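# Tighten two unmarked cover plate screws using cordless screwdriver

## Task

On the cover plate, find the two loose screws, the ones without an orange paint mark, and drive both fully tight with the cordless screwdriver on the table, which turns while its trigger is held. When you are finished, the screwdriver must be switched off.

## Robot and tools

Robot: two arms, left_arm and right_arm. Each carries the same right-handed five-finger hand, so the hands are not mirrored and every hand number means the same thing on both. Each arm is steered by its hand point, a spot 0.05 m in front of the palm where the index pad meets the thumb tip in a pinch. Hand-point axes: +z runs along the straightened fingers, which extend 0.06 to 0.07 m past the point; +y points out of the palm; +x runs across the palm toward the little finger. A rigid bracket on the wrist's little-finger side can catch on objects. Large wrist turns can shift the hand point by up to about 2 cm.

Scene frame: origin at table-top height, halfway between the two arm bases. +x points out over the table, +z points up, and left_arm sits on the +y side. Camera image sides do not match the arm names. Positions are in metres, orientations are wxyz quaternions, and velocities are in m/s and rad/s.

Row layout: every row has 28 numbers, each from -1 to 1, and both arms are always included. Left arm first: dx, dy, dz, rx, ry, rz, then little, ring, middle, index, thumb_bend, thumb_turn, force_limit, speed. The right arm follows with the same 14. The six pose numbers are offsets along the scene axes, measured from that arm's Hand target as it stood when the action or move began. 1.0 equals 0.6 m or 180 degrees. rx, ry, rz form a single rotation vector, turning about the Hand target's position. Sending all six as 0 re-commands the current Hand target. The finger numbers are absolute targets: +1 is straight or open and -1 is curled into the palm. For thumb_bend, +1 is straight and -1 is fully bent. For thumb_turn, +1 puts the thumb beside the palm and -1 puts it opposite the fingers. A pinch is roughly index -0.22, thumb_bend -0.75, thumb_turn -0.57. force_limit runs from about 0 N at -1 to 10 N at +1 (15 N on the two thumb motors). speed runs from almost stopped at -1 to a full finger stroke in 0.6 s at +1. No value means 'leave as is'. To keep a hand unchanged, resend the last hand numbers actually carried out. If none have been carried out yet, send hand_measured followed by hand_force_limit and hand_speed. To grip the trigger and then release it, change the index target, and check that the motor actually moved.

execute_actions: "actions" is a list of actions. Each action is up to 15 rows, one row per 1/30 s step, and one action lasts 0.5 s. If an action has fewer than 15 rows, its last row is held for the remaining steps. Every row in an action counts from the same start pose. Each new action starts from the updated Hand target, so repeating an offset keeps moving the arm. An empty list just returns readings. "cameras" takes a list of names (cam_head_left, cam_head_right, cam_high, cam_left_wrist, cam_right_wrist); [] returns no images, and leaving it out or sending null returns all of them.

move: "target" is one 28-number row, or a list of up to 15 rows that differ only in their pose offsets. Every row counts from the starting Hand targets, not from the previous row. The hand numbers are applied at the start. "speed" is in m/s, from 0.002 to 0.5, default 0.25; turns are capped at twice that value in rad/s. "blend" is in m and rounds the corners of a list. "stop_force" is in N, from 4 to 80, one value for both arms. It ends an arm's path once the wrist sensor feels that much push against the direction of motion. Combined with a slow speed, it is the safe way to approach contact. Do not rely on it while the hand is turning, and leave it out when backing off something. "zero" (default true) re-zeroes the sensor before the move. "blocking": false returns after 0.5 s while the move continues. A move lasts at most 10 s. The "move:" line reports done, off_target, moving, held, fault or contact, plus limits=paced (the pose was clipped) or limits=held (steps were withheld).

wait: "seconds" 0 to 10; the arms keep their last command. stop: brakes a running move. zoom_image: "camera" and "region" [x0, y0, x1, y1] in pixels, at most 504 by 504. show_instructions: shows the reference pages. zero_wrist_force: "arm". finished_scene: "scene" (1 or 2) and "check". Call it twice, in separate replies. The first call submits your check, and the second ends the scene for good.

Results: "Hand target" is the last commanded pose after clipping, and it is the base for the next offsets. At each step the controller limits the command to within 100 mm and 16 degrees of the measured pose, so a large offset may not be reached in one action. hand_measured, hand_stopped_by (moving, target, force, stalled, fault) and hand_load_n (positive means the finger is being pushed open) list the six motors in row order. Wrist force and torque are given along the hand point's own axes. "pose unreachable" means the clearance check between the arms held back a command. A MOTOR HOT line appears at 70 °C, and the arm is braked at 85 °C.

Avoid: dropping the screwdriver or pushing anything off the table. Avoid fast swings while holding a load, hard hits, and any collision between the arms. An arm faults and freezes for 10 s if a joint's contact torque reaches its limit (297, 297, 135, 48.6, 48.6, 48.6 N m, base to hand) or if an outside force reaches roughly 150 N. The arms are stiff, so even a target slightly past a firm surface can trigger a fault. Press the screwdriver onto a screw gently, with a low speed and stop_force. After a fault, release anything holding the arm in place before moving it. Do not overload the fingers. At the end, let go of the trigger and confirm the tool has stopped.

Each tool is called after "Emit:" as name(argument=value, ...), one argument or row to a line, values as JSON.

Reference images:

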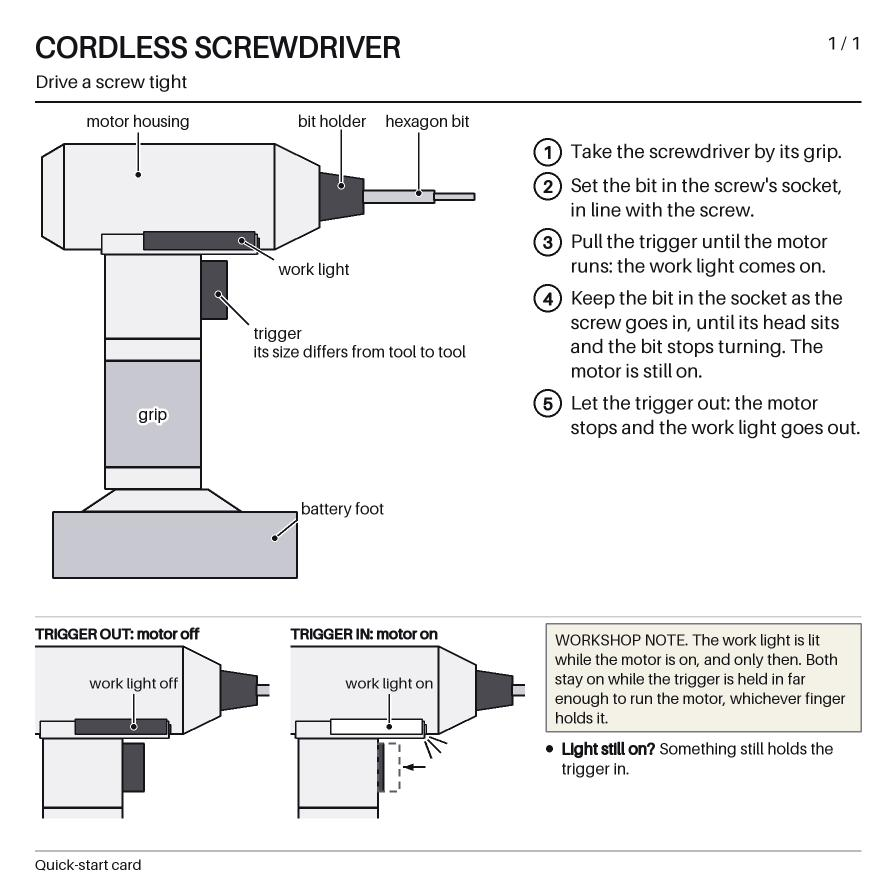

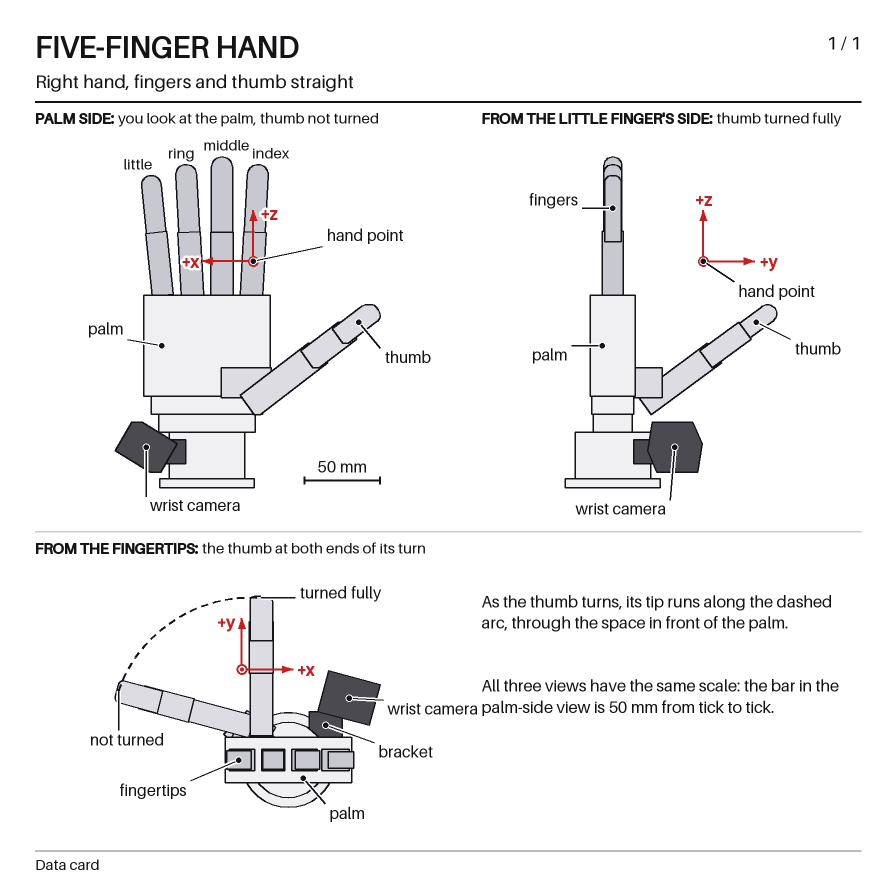

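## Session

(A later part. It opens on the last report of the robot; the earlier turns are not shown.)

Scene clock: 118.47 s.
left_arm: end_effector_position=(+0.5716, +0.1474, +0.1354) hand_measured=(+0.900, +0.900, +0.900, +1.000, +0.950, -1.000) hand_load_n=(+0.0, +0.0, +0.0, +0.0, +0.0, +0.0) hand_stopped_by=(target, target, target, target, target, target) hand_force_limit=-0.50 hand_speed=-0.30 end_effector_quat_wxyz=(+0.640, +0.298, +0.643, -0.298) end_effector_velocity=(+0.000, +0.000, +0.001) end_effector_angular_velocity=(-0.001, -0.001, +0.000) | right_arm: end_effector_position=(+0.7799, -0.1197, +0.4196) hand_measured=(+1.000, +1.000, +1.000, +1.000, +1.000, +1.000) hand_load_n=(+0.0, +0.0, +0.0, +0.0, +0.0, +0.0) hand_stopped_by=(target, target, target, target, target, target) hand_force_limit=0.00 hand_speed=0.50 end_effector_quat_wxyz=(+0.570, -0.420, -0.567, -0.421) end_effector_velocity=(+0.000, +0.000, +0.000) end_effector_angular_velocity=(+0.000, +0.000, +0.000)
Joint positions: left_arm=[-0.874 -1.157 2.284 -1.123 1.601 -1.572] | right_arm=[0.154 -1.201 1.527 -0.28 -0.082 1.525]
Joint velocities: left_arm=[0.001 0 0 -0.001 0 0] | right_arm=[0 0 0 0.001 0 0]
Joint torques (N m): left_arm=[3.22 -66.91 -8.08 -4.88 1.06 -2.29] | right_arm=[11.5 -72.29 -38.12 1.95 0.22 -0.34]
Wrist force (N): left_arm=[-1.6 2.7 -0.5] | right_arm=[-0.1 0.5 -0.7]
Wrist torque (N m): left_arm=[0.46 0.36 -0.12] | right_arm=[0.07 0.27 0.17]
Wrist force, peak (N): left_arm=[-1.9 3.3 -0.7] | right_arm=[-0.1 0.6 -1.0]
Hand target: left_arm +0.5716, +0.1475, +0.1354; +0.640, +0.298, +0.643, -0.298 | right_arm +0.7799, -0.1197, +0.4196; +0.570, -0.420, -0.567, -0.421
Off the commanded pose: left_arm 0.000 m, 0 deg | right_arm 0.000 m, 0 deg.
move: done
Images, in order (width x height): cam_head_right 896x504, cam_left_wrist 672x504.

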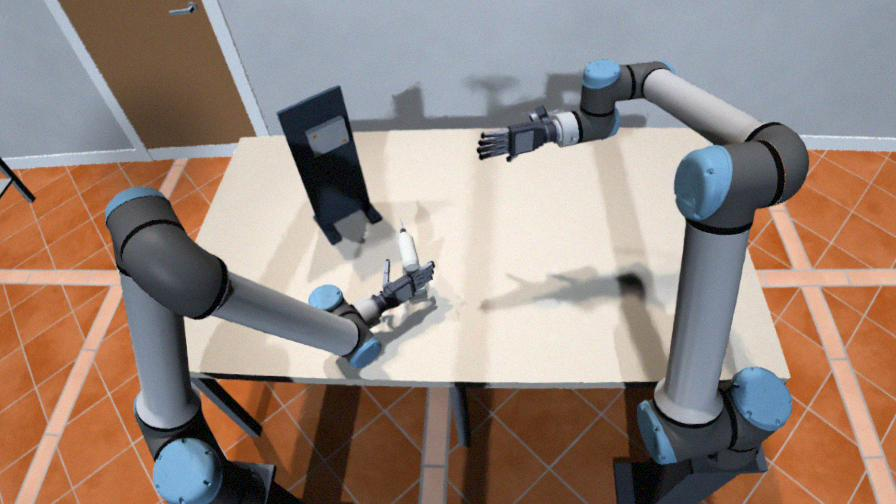

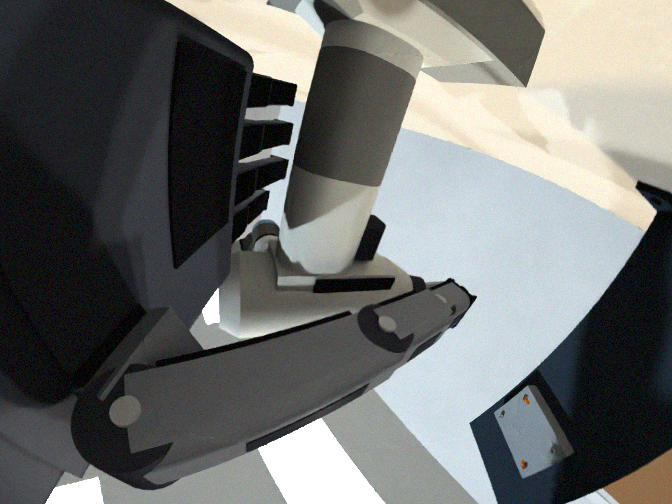

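Emit:
execute_actions(
  actions=[],
)

Scene clock: 119.23 s.
left_arm: end_effector_position=(+0.5716, +0.1475, +0.1354) hand_measured=(+0.900, +0.900, +0.900, +1.000, +0.950, -1.000) hand_load_n=(+0.0, +0.0, +0.0, +0.0, +0.0, -0.5) hand_stopped_by=(target, target, target, target, target, target) hand_force_limit=-0.50 hand_speed=-0.30 end_effector_quat_wxyz=(+0.640, +0.298, +0.643, -0.298) end_effector_velocity=(+0.000, +0.000, +0.000) end_effector_angular_velocity=(+0.000, +0.000, +0.000) | right_arm: end_effector_position=(+0.7799, -0.1197, +0.4196) hand_measured=(+1.000, +1.000, +1.000, +1.000, +1.000, +1.000) hand_load_n=(+0.0, +0.0, +0.0, +0.0, -0.5, +0.0) hand_stopped_by=(target, target, target, target, target, target) hand_force_limit=0.00 hand_speed=0.50 end_effector_quat_wxyz=(+0.570, -0.420, -0.567, -0.421) end_effector_velocity=(+0.000, +0.000, +0.000) end_effector_angular_velocity=(+0.000, +0.000, +0.000)
Joint positions: left_arm=[-0.874 -1.157 2.284 -1.123 1.601 -1.572] | right_arm=[0.154 -1.201 1.527 -0.28 -0.082 1.525]
Joint velocities: left_arm=[-0.001 0 0 0 0 0] | right_arm=[0 0 0 0.001 0 0]
Joint torques (N m): left_arm=[9.33 -67.37 -10.61 -4.6 1.28 -1.99] | right_arm=[11.92 -71.35 -38.15 1.89 0.31 -0.55]
Wrist force (N): left_arm=[-1.7 2.8 -0.9] | right_arm=[-0.5 0.2 -0.7]
Wrist torque (N m): left_arm=[0.50 0.40 -0.13] | right_arm=[0.03 0.32 0.14]
Wrist force, peak (N): left_arm=[-1.9 3.2 -0.6] | right_arm=[0.4 0.5 -1.1]
Hand target: left_arm +0.5716, +0.1475, +0.1354; +0.640, +0.298, +0.643, -0.298 | right_arm +0.7799, -0.1197, +0.4196; +0.570, -0.420, -0.567, -0.421
Off the commanded pose: left_arm 0.000 m, 0 deg | right_arm 0.000 m, 0 deg.

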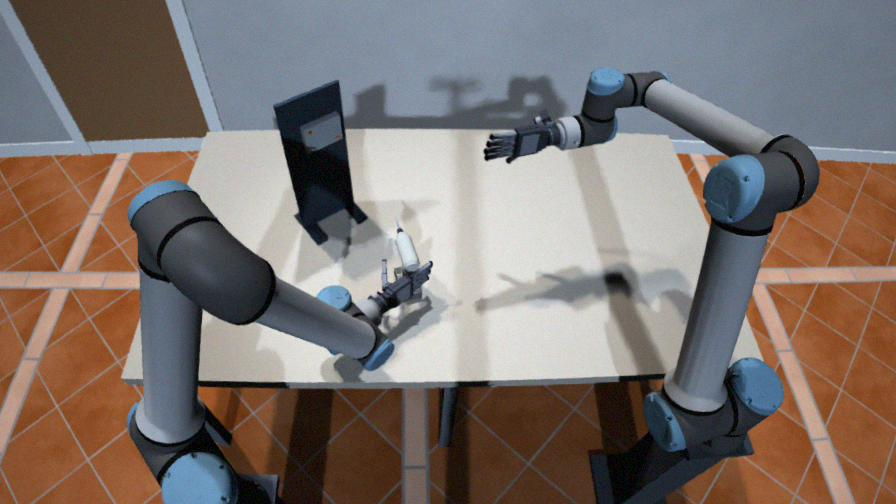

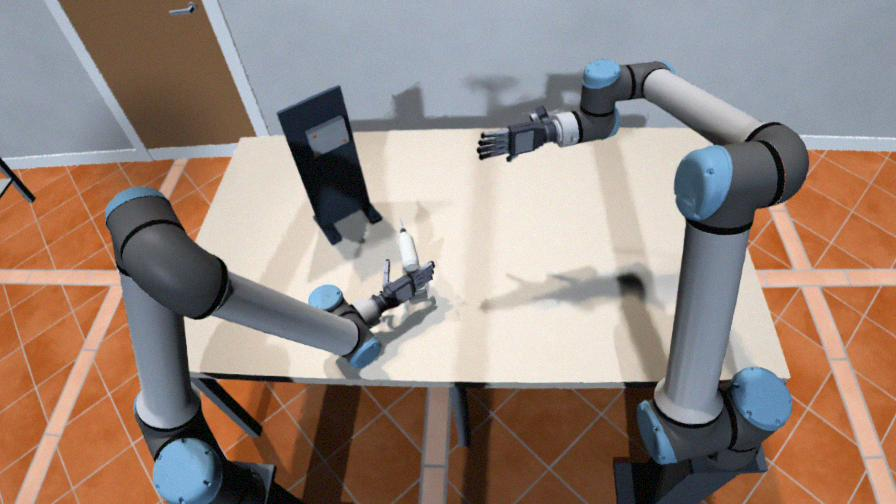

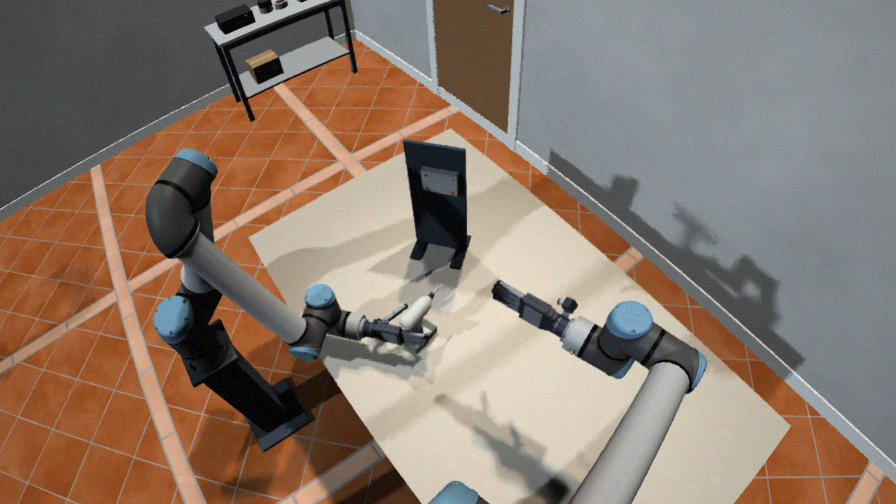

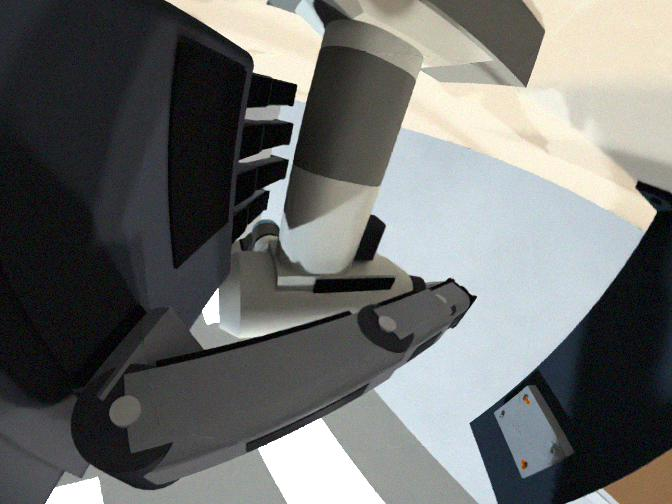

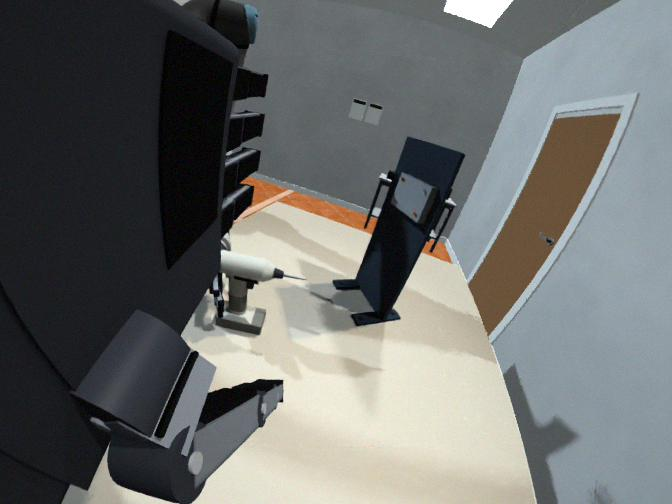

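Emit:
move(
  target=[0.0139,-0.0166,0,0,0,0,0.9,0.9,0.9,1,0.95,-1,-0.5,-0.3,0,0,0,0,0,0,1,1,1,1,1,1,0,0.5],
  speed=0.04,
  stop_force=6,
  cameras=[],
)

Emit:
move(
  target=[0.0384,0.032,0,0,0,0,0.9,0.9,0.9,1,0.95,-1,-0.5,-0.3,0,0,0,0,0,0,1,1,1,1,1,1,0,0.5],
  speed=0.015,
  stop_force=4,
)

Scene clock: 120.97 s.
left_arm: end_effector_position=(+0.5799, +0.1375, +0.1354) hand_measured=(+0.900, +0.900, +0.900, +1.000, +0.950, -1.000) hand_load_n=(+0.0, +0.0, +0.0, +0.0, +0.0, +0.0) hand_stopped_by=(target, target, target, target, target, target) hand_force_limit=-0.50 hand_speed=-0.30 end_effector_quat_wxyz=(+0.640, +0.298, +0.643, -0.298) end_effector_velocity=(+0.000, +0.001, +0.000) end_effector_angular_velocity=(+0.001, -0.001, +0.001) | right_arm: end_effector_position=(+0.7799, -0.1197, +0.4196) hand_measured=(+1.000, +1.000, +1.000, +1.000, +1.000, +1.000) hand_load_n=(+0.0, +0.0, +0.0, +0.0, +0.0, +0.0) hand_stopped_by=(target, target, target, target, target, target) hand_force_limit=0.00 hand_speed=0.50 end_effector_quat_wxyz=(+0.570, -0.420, -0.567, -0.421) end_effector_velocity=(+0.000, +0.000, +0.001) end_effector_angular_velocity=(+0.001, -0.003, +0.000)
Joint positions: left_arm=[-0.875 -1.145 2.26 -1.111 1.6 -1.572] | right_arm=[0.154 -1.201 1.527 -0.28 -0.082 1.525]
Joint velocities: left_arm=[0.001 -0.001 0 0 -0.001 0.001] | right_arm=[0 -0.001 0 -0.001 0 0]
Joint torques (N m): left_arm=[-12.25 -68.91 -8.96 -5.04 0.5 -2.43] | right_arm=[12.22 -71.96 -38.17 1.99 0.03 -0.35]
Wrist force (N): left_arm=[-2.1 2.9 -0.6] | right_arm=[0.1 0.4 -0.6]
Wrist torque (N m): left_arm=[0.49 0.44 -0.14] | right_arm=[0.06 0.23 0.18]
Wrist force, peak (N): left_arm=[-2.1 3.1 -0.9] | right_arm=[-0.2 0.8 -1.0]
Hand target: left_arm +0.5799, +0.1375, +0.1354; +0.640, +0.298, +0.643, -0.298 | right_arm +0.7799, -0.1197, +0.4196; +0.570, -0.420, -0.567, -0.421
Off the commanded pose: left_arm 0.000 m, 0 deg | right_arm 0.000 m, 0 deg.
move: done
No camera images: "cameras" was empty.

Scene clock: 124.33 s.
left_arm: end_effector_position=(+0.6030, +0.1567, +0.1354) hand_measured=(+0.900, +0.900, +0.900, +1.000, +0.950, -1.000) hand_load_n=(+0.0, +0.0, +0.0, +0.0, +0.0, +0.0) hand_stopped_by=(target, target, target, target, target, target) hand_force_limit=-0.50 hand_speed=-0.30 end_effector_quat_wxyz=(+0.640, +0.298, +0.643, -0.298) end_effector_velocity=(+0.000, +0.000, +0.000) end_effector_angular_velocity=(+0.001, -0.001, +0.000) | right_arm: end_effector_position=(+0.7799, -0.1197, +0.4196) hand_measured=(+1.000, +1.000, +1.000, +1.000, +1.000, +1.000) hand_load_n=(+0.0, +0.0, +0.0, +0.0, +0.0, +0.0) hand_stopped_by=(target, target, target, target, target, target) hand_force_limit=0.00 hand_speed=0.50 end_effector_quat_wxyz=(+0.570, -0.420, -0.567, -0.421) end_effector_velocity=(+0.000, +0.000, +0.000) end_effector_angular_velocity=(+0.000, -0.001, +0.000)
Joint positions: left_arm=[-0.816 -1.134 2.237 -1.1 1.659 -1.572] | right_arm=[0.154 -1.201 1.527 -0.28 -0.082 1.525]
Joint velocities: left_arm=[0 0 0 0 0 0.001] | right_arm=[0 0 0 -0.001 0 0]
Joint torques (N m): left_arm=[-13.23 -64.9 -8.91 -5.55 -2.25 3.47] | right_arm=[11.52 -72.08 -38.34 1.91 0.31 -0.33]
Wrist force (N): left_arm=[-1.5 3.1 -0.4] | right_arm=[0.0 0.2 -0.5]
Wrist torque (N m): left_arm=[0.50 0.35 -0.10] | right_arm=[0.02 0.25 0.16]
Wrist force, peak (N): left_arm=[-1.8 3.1 -1.0] | right_arm=[0.1 0.6 -1.1]
Hand target: left_arm +0.6030, +0.1567, +0.1354; +0.640, +0.298, +0.643, -0.298 | right_arm +0.7799, -0.1197, +0.4196; +0.570, -0.420, -0.567, -0.421
Off the commanded pose: left_arm 0.000 m, 0 deg | right_arm 0.000 m, 0 deg.
move: done

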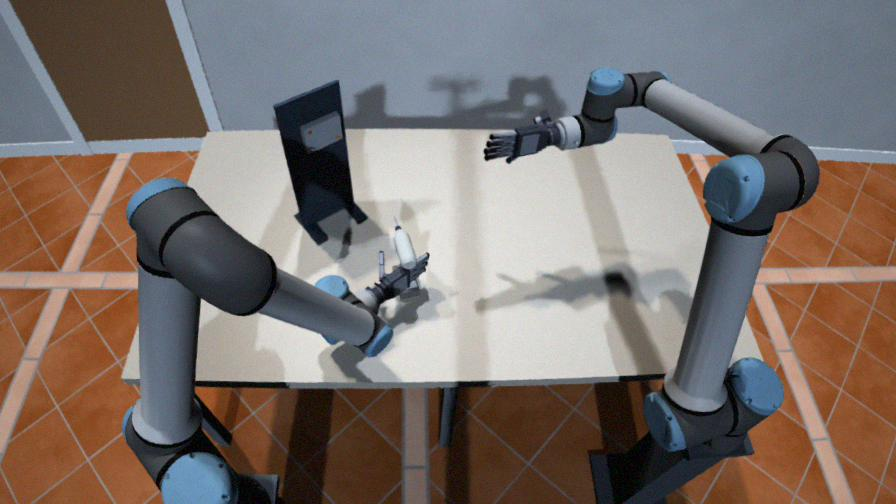

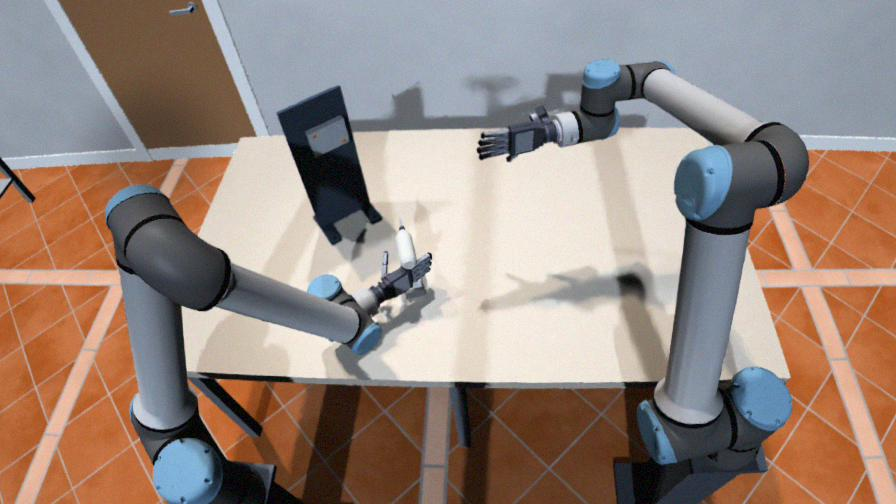

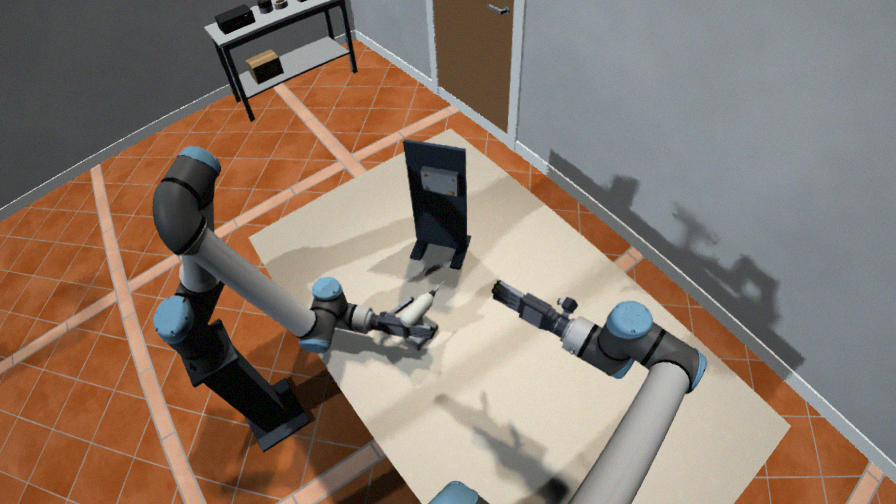

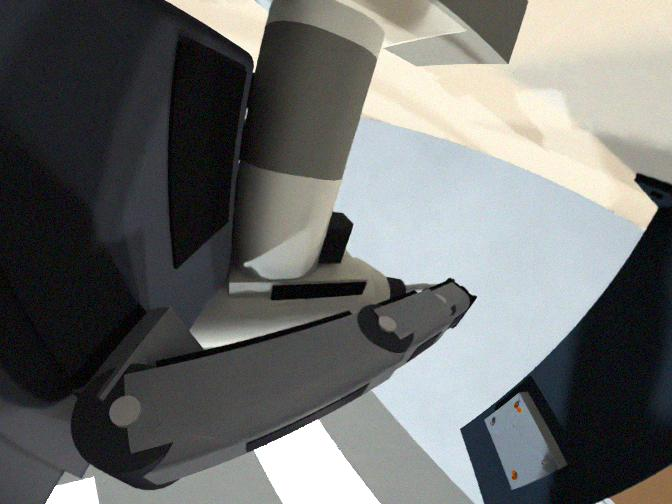

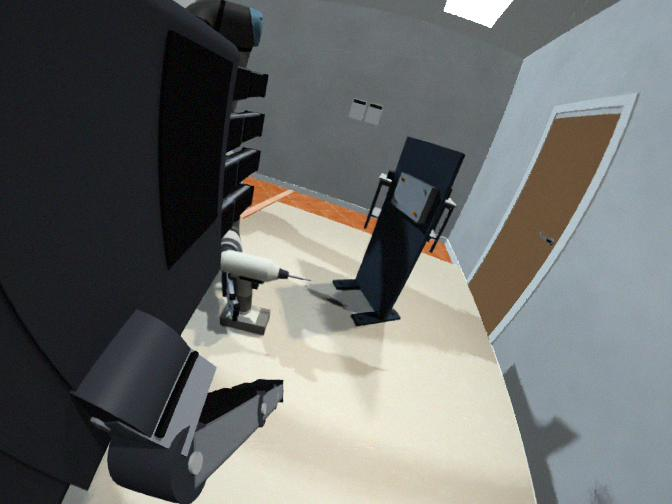

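Emit:
move(
  target=[0.0171,-0.0205,0,0,0,0,0.9,0.9,0.9,1,0.95,-1,-0.5,-0.3,0,0,0,0,0,0,1,1,1,1,1,1,0,0.5],
  speed=0.04,
  stop_force=6,
  cameras=[],
)

Emit:
move(
  target=[0.0256,0.0213,0,0,0,0,0.9,0.9,0.9,1,0.95,-1,-0.5,-0.3,0,0,0,0,0,0,1,1,1,1,1,1,0,0.5],
  speed=0.015,
  stop_force=4,
)

Scene clock: 126.50 s.
left_arm: end_effector_position=(+0.6133, +0.1444, +0.1354) hand_measured=(+0.900, +0.900, +0.900, +1.000, +0.950, -1.000) hand_load_n=(+0.0, +0.0, +0.0, +0.0, +0.0, -0.5) hand_stopped_by=(target, target, target, target, target, target) hand_force_limit=-0.50 hand_speed=-0.30 end_effector_quat_wxyz=(+0.640, +0.298, +0.643, -0.298) end_effector_velocity=(+0.000, +0.000, +0.000) end_effector_angular_velocity=(-0.001, -0.001, +0.001) | right_arm: end_effector_position=(+0.7799, -0.1197, +0.4196) hand_measured=(+1.000, +1.000, +1.000, +1.000, +1.000, +1.000) hand_load_n=(+0.0, +0.0, +0.0, +0.0, +0.0, +0.0) hand_stopped_by=(target, target, target, target, target, target) hand_force_limit=0.00 hand_speed=0.50 end_effector_quat_wxyz=(+0.570, -0.420, -0.567, -0.421) end_effector_velocity=(+0.000, +0.000, +0.001) end_effector_angular_velocity=(+0.000, -0.002, +0.000)
Joint positions: left_arm=[-0.819 -1.119 2.208 -1.085 1.656 -1.572] | right_arm=[0.154 -1.201 1.527 -0.28 -0.082 1.525]
Joint velocities: left_arm=[0 0 0 0 -0.001 0] | right_arm=[0 -0.002 0 0 0 0]
Joint torques (N m): left_arm=[9.31 -71.5 -12.65 -6.31 1.48 1.42] | right_arm=[12.24 -72.83 -38.4 1.93 0.3 -0.24]
Wrist force (N): left_arm=[3.1 3.7 -0.2] | right_arm=[-0.3 0.5 -0.9]
Wrist torque (N m): left_arm=[0.55 0.29 0.10] | right_arm=[0.09 0.30 0.17]
Wrist force, peak (N): left_arm=[3.3 3.6 -0.4] | right_arm=[-0.2 0.5 -1.2]
Hand target: left_arm +0.6133, +0.1444, +0.1354; +0.640, +0.298, +0.643, -0.298 | right_arm +0.7799, -0.1197, +0.4196; +0.570, -0.420, -0.567, -0.421
Off the commanded pose: left_arm 0.000 m, 0 deg | right_arm 0.000 m, 0 deg.
move: done
No camera images: "cameras" was empty.

Scene clock: 129.17 s.
left_arm: end_effector_position=(+0.6287, +0.1572, +0.1353) hand_measured=(+0.900, +0.900, +0.900, +1.000, +0.950, -1.000) hand_load_n=(+0.0, +0.0, +0.0, +0.0, +0.0, +0.0) hand_stopped_by=(target, target, target, target, target, target) hand_force_limit=-0.50 hand_speed=-0.30 end_effector_quat_wxyz=(+0.640, +0.298, +0.643, -0.298) end_effector_velocity=(+0.000, +0.000, +0.000) end_effector_angular_velocity=(+0.000, -0.001, +0.000) | right_arm: end_effector_position=(+0.7799, -0.1197, +0.4196) hand_measured=(+1.000, +1.000, +1.000, +1.000, +1.000, +1.000) hand_load_n=(+0.0, +0.0, +0.0, +0.0, +0.0, +0.0) hand_stopped_by=(target, target, target, target, target, target) hand_force_limit=0.00 hand_speed=0.50 end_effector_quat_wxyz=(+0.570, -0.420, -0.567, -0.421) end_effector_velocity=(+0.000, +0.000, -0.001) end_effector_angular_velocity=(-0.001, +0.002, +0.000)
Joint positions: left_arm=[-0.782 -1.111 2.192 -1.077 1.693 -1.571] | right_arm=[0.154 -1.201 1.527 -0.28 -0.082 1.525]
Joint velocities: left_arm=[0 -0.001 0 0 0 0.001] | right_arm=[0 0.002 0 0.001 0 0]
Joint torques (N m): left_arm=[-10 -72.5 -10.91 -6.37 -2.27 4.6] | right_arm=[11.84 -71.42 -38.28 1.91 0.24 -0.2]
Wrist force (N): left_arm=[2.5 3.2 -0.6] | right_arm=[0.4 0.8 -0.7]
Wrist torque (N m): left_arm=[0.56 0.31 0.07] | right_arm=[0.12 0.19 0.21]
Wrist force, peak (N): left_arm=[3.1 3.5 -0.4] | right_arm=[0.1 0.7 -1.2]
Hand target: left_arm +0.6287, +0.1571, +0.1354; +0.640, +0.298, +0.643, -0.298 | right_arm +0.7799, -0.1197, +0.4196; +0.570, -0.420, -0.567, -0.421
Off the commanded pose: left_arm 0.000 m, 0 deg | right_arm 0.000 m, 0 deg.
move: done

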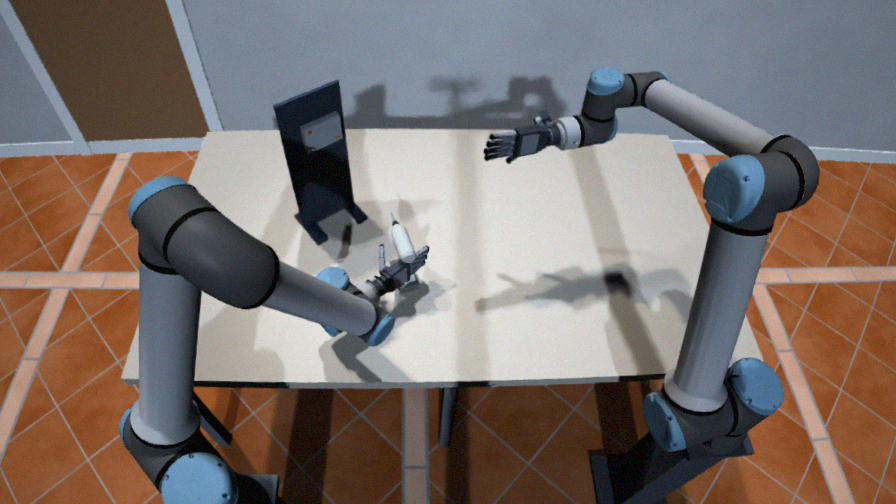

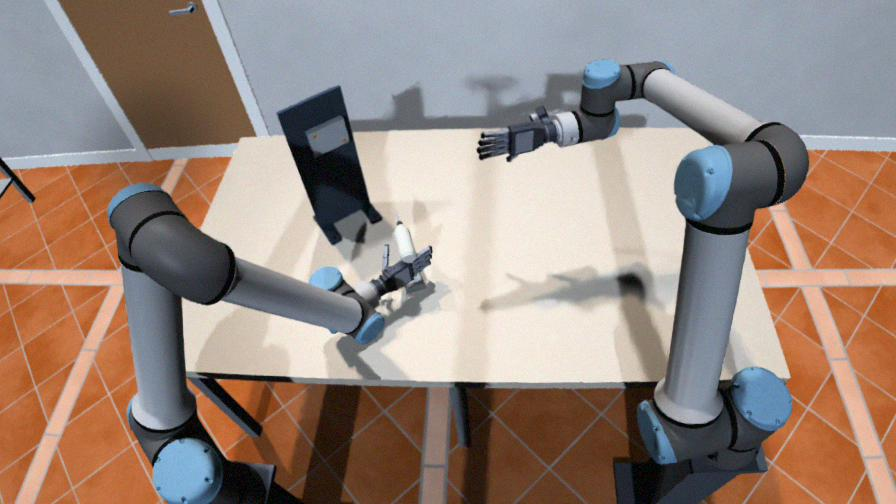

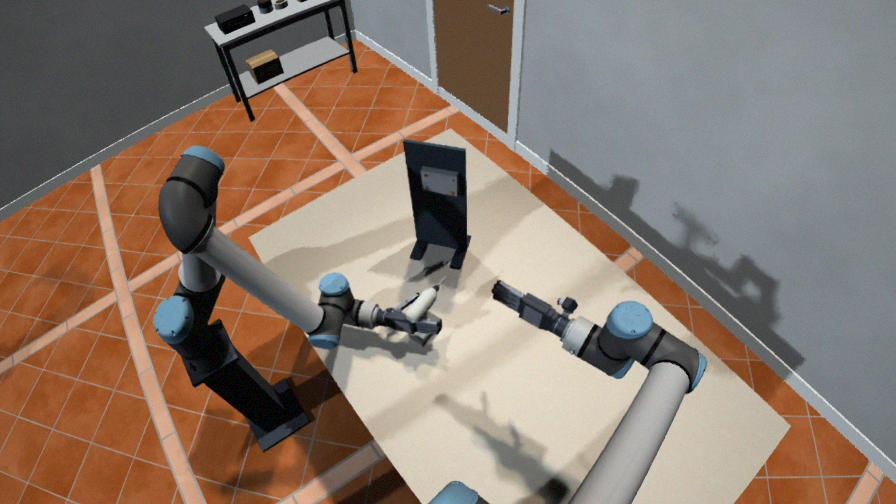

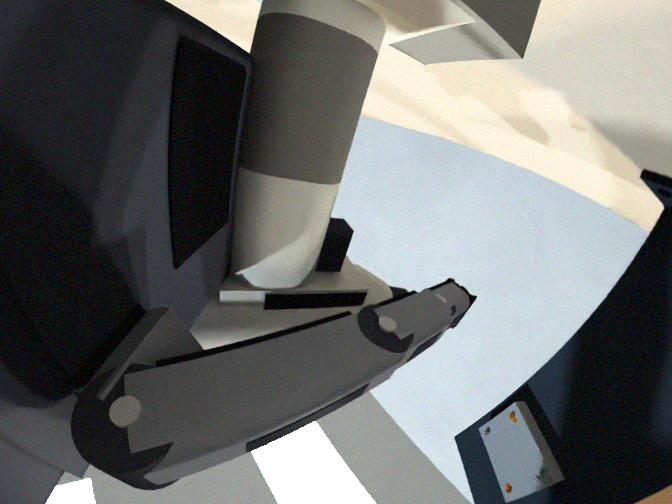

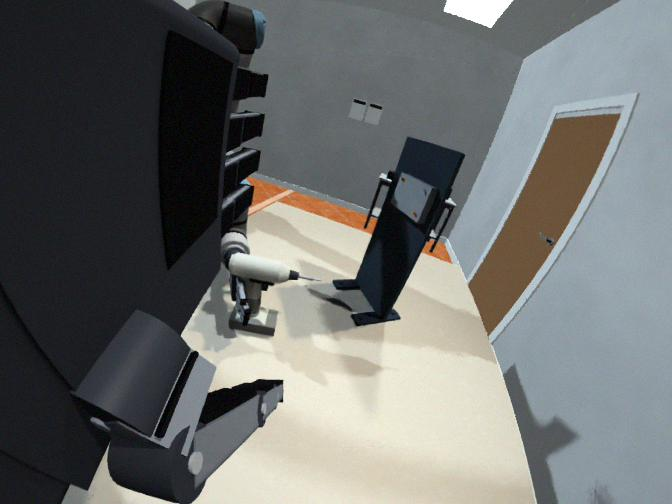

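Emit:
move(
  target=[0,0,0,0,0,0,0.9,0.9,0.9,1,-0.95,-1,-0.7,-0.6,0,0,0,0,0,0,1,1,1,1,1,1,0,0.5],
)

Scene clock: 133.50 s.
left_arm: end_effector_position=(+0.6287, +0.1572, +0.1354) hand_measured=(+0.900, +0.900, +0.900, +1.000, -0.716, -1.000) hand_load_n=(+0.0, +0.0, +0.0, +0.0, +1.0, +0.0) hand_stopped_by=(target, target, target, target, force, target) hand_force_limit=-0.70 hand_speed=-0.60 end_effector_quat_wxyz=(+0.640, +0.298, +0.643, -0.298) end_effector_velocity=(+0.000, +0.000, +0.000) end_effector_angular_velocity=(+0.000, +0.000, -0.001) | right_arm: end_effector_position=(+0.7799, -0.1197, +0.4196) hand_measured=(+1.000, +1.000, +1.000, +1.000, +1.000, +1.000) hand_load_n=(+0.0, +0.0, +0.0, +0.0, +0.0, +0.0) hand_stopped_by=(target, target, target, target, target, target) hand_force_limit=0.00 hand_speed=0.50 end_effector_quat_wxyz=(+0.570, -0.420, -0.567, -0.421) end_effector_velocity=(+0.000, +0.000, +0.000) end_effector_angular_velocity=(+0.000, +0.001, +0.000)
Joint positions: left_arm=[-0.782 -1.111 2.192 -1.077 1.693 -1.571] | right_arm=[0.154 -1.201 1.527 -0.28 -0.082 1.525]
Joint velocities: left_arm=[0 0 0 0.001 0.001 0] | right_arm=[0 0 0 0 0 0]
Joint torques (N m): left_arm=[-10.44 -73.2 -23.18 -4.35 -1.33 3.1] | right_arm=[11.26 -71.67 -38.7 1.91 0.21 -0.22]
Wrist force (N): left_arm=[1.3 2.8 -0.8] | right_arm=[-0.2 0.3 -0.7]
Wrist torque (N m): left_arm=[0.41 0.34 -0.03] | right_arm=[0.04 0.28 0.16]
Wrist force, peak (N): left_arm=[2.6 3.3 -0.6] | right_arm=[0.0 0.6 -1.2]
Hand target: left_arm +0.6287, +0.1571, +0.1354; +0.640, +0.298, +0.643, -0.298 | right_arm +0.7799, -0.1197, +0.4196; +0.570, -0.420, -0.567, -0.421
Off the commanded pose: left_arm 0.000 m, 0 deg | right_arm 0.000 m, 0 deg.
move: done

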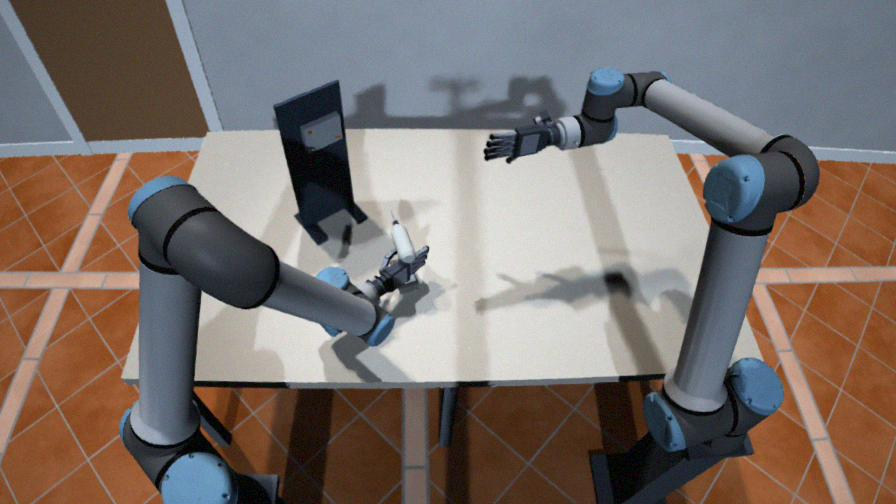

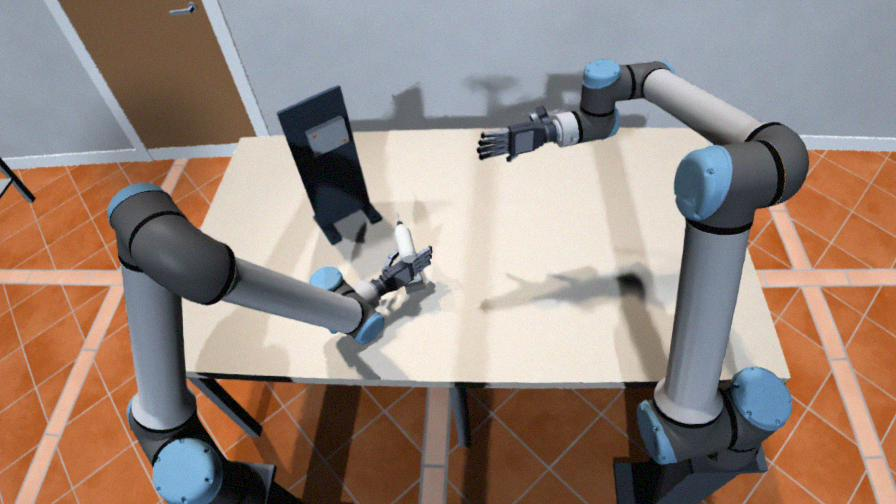

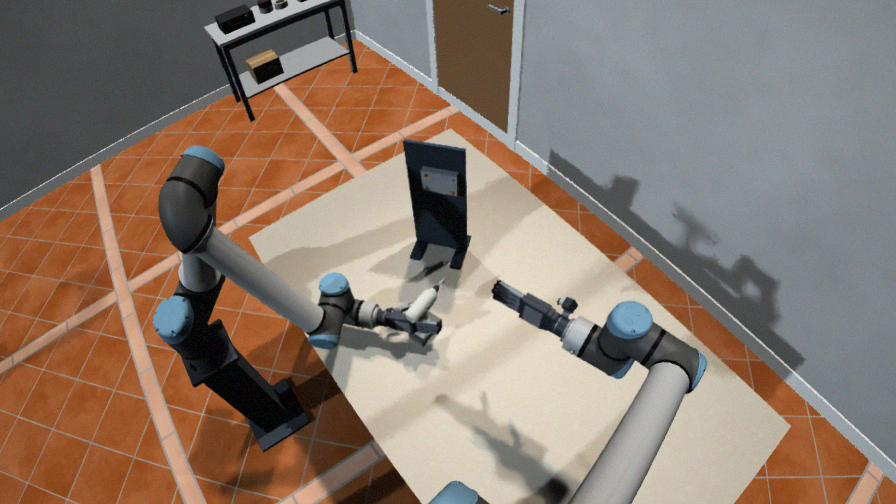

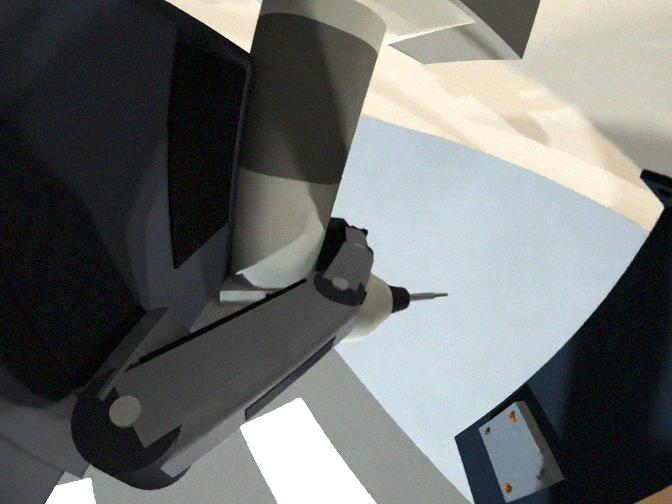

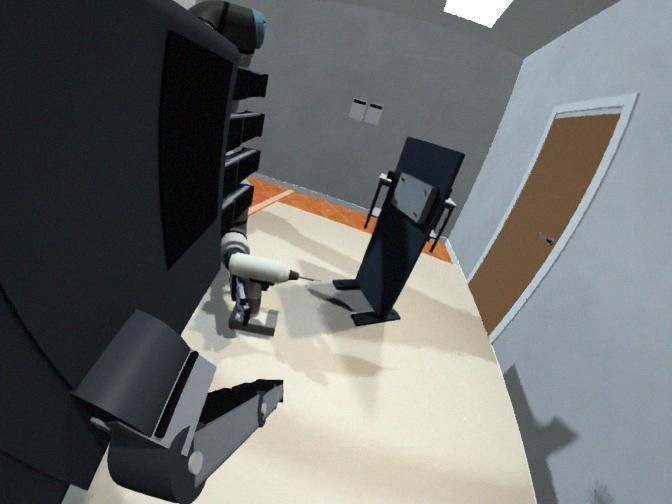

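Emit:
zoom_image(
  camera="cam_left_wrist",
  region=[180, 180, 460, 390],
)

Emit:
zoom_image(
  camera="cam_right_wrist",
  region=[200, 210, 340, 350],
)

Scaled by 1.800 from the camera's 672x504 image, which has a finer 960x720 frame.

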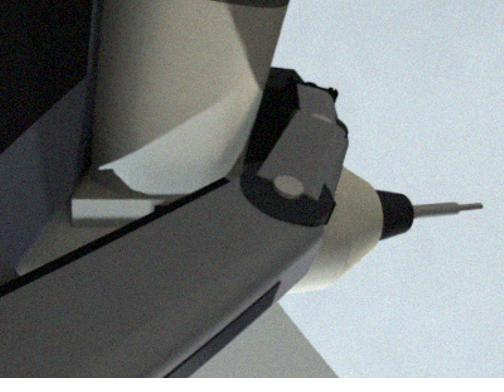

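Scaled by 3.600 from the camera's 672x504 image, which has a finer 960x720 frame.

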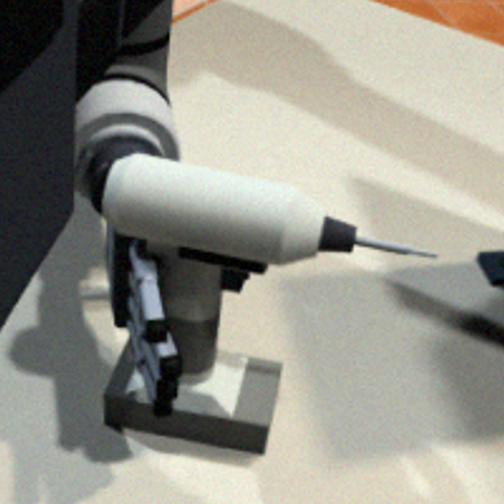

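Emit:
move(
  target=[0,0,0,0,0,0,-0.9,-0.9,-0.9,1,-0.95,-1,-0.5,-0.5,0,0,0,0,0,0,1,1,1,1,1,1,0,0.5],
)

Emit:
zoom_image(
  camera="cam_right_wrist",
  region=[200, 210, 340, 350],
)

Scene clock: 136.50 s.
left_arm: end_effector_position=(+0.6287, +0.1572, +0.1354) hand_measured=(-0.040, -0.014, -0.040, +1.000, -0.708, -1.000) hand_load_n=(+3.5, +0.0, +8.0, +0.0, +15.0, +3.0) hand_stopped_by=(force, force, force, target, force, target) hand_force_limit=-0.50 hand_speed=-0.50 end_effector_quat_wxyz=(+0.640, +0.298, +0.643, -0.298) end_effector_velocity=(+0.000, +0.000, +0.000) end_effector_angular_velocity=(+0.000, +0.001, +0.000) | right_arm: end_effector_position=(+0.7799, -0.1197, +0.4196) hand_measured=(+1.000, +1.000, +1.000, +1.000, +1.000, +1.000) hand_load_n=(+0.0, +0.0, +0.0, +0.0, +0.0, +0.0) hand_stopped_by=(target, target, target, target, target, target) hand_force_limit=0.00 hand_speed=0.50 end_effector_quat_wxyz=(+0.570, -0.420, -0.567, -0.421) end_effector_velocity=(+0.000, +0.000, -0.001) end_effector_angular_velocity=(+0.000, +0.001, +0.000)
Joint positions: left_arm=[-0.782 -1.111 2.192 -1.077 1.693 -1.571] | right_arm=[0.154 -1.201 1.527 -0.28 -0.082 1.525]
Joint velocities: left_arm=[0 -0.001 0 0 0 -0.001] | right_arm=[0 0.002 0 0 0 0]
Joint torques (N m): left_arm=[-7.86 -70.51 -28.03 -3.93 -0.55 2.46] | right_arm=[11.59 -71.12 -39.3 1.76 0.18 -0.24]
Wrist force (N): left_arm=[-3.7 3.4 0.1] | right_arm=[-0.4 0.5 -0.9]
Wrist torque (N m): left_arm=[0.47 0.11 -0.32] | right_arm=[0.10 0.31 0.16]
Wrist force, peak (N): left_arm=[-3.5 3.8 0.4] | right_arm=[-0.4 0.6 -1.0]
Hand target: left_arm +0.6287, +0.1571, +0.1354; +0.640, +0.298, +0.643, -0.298 | right_arm +0.7799, -0.1197, +0.4196; +0.570, -0.420, -0.567, -0.421
Off the commanded pose: left_arm 0.000 m, 0 deg | right_arm 0.000 m, 0 deg.
move: done

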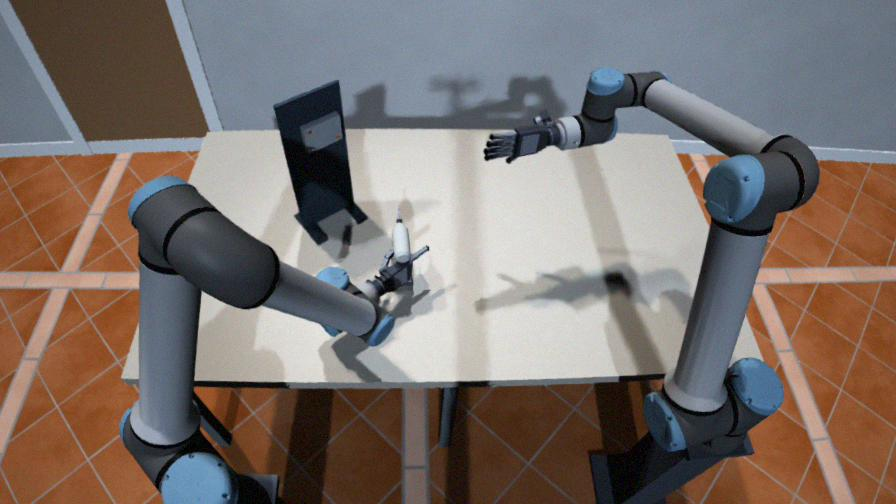

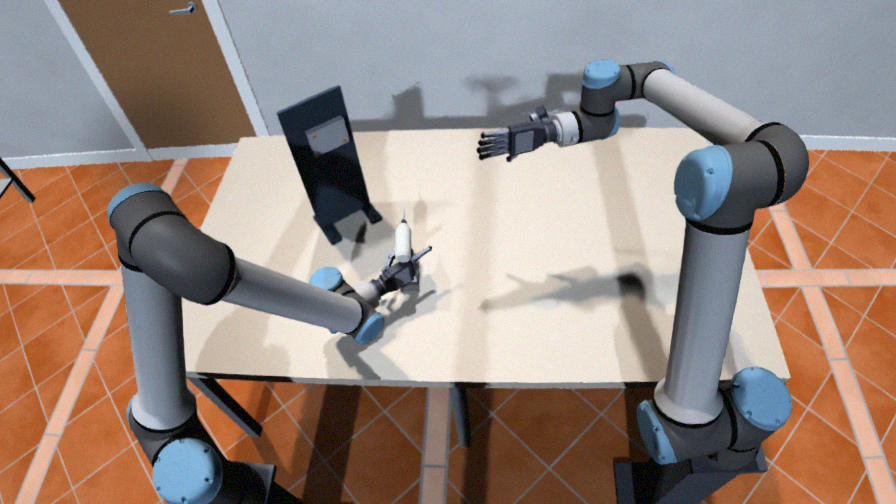

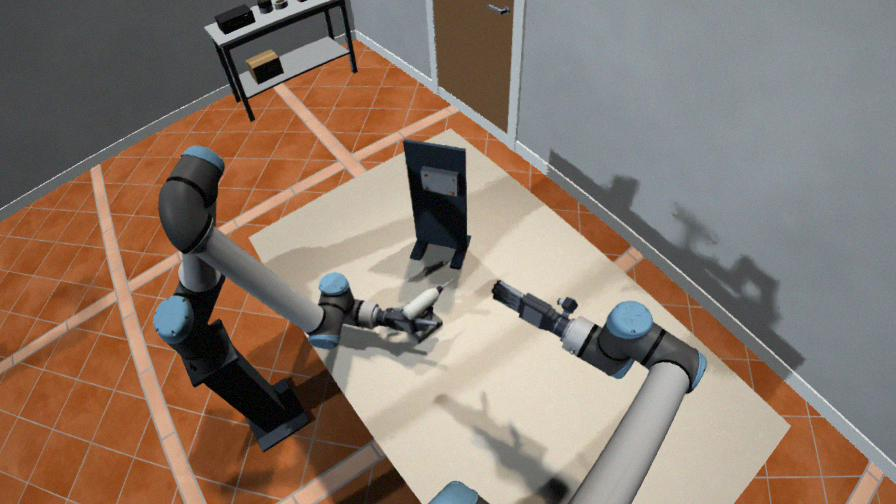

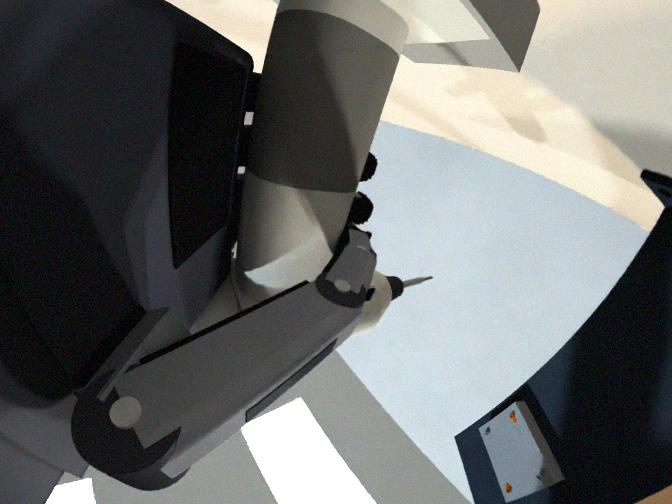

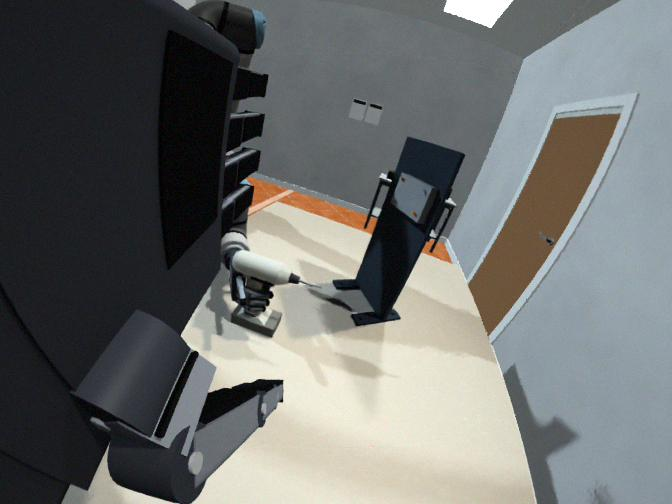

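Scaled by 3.600 from the camera's 672x504 image, which has a finer 960x720 frame.

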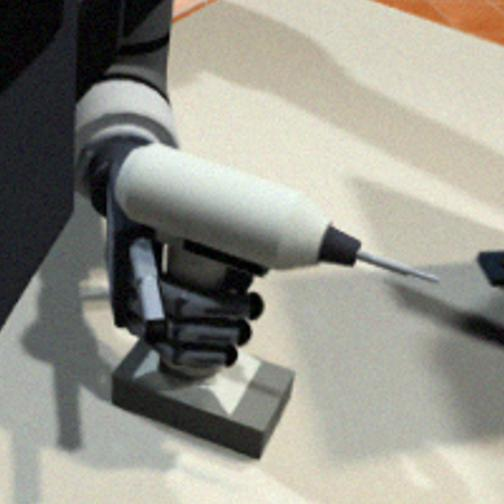

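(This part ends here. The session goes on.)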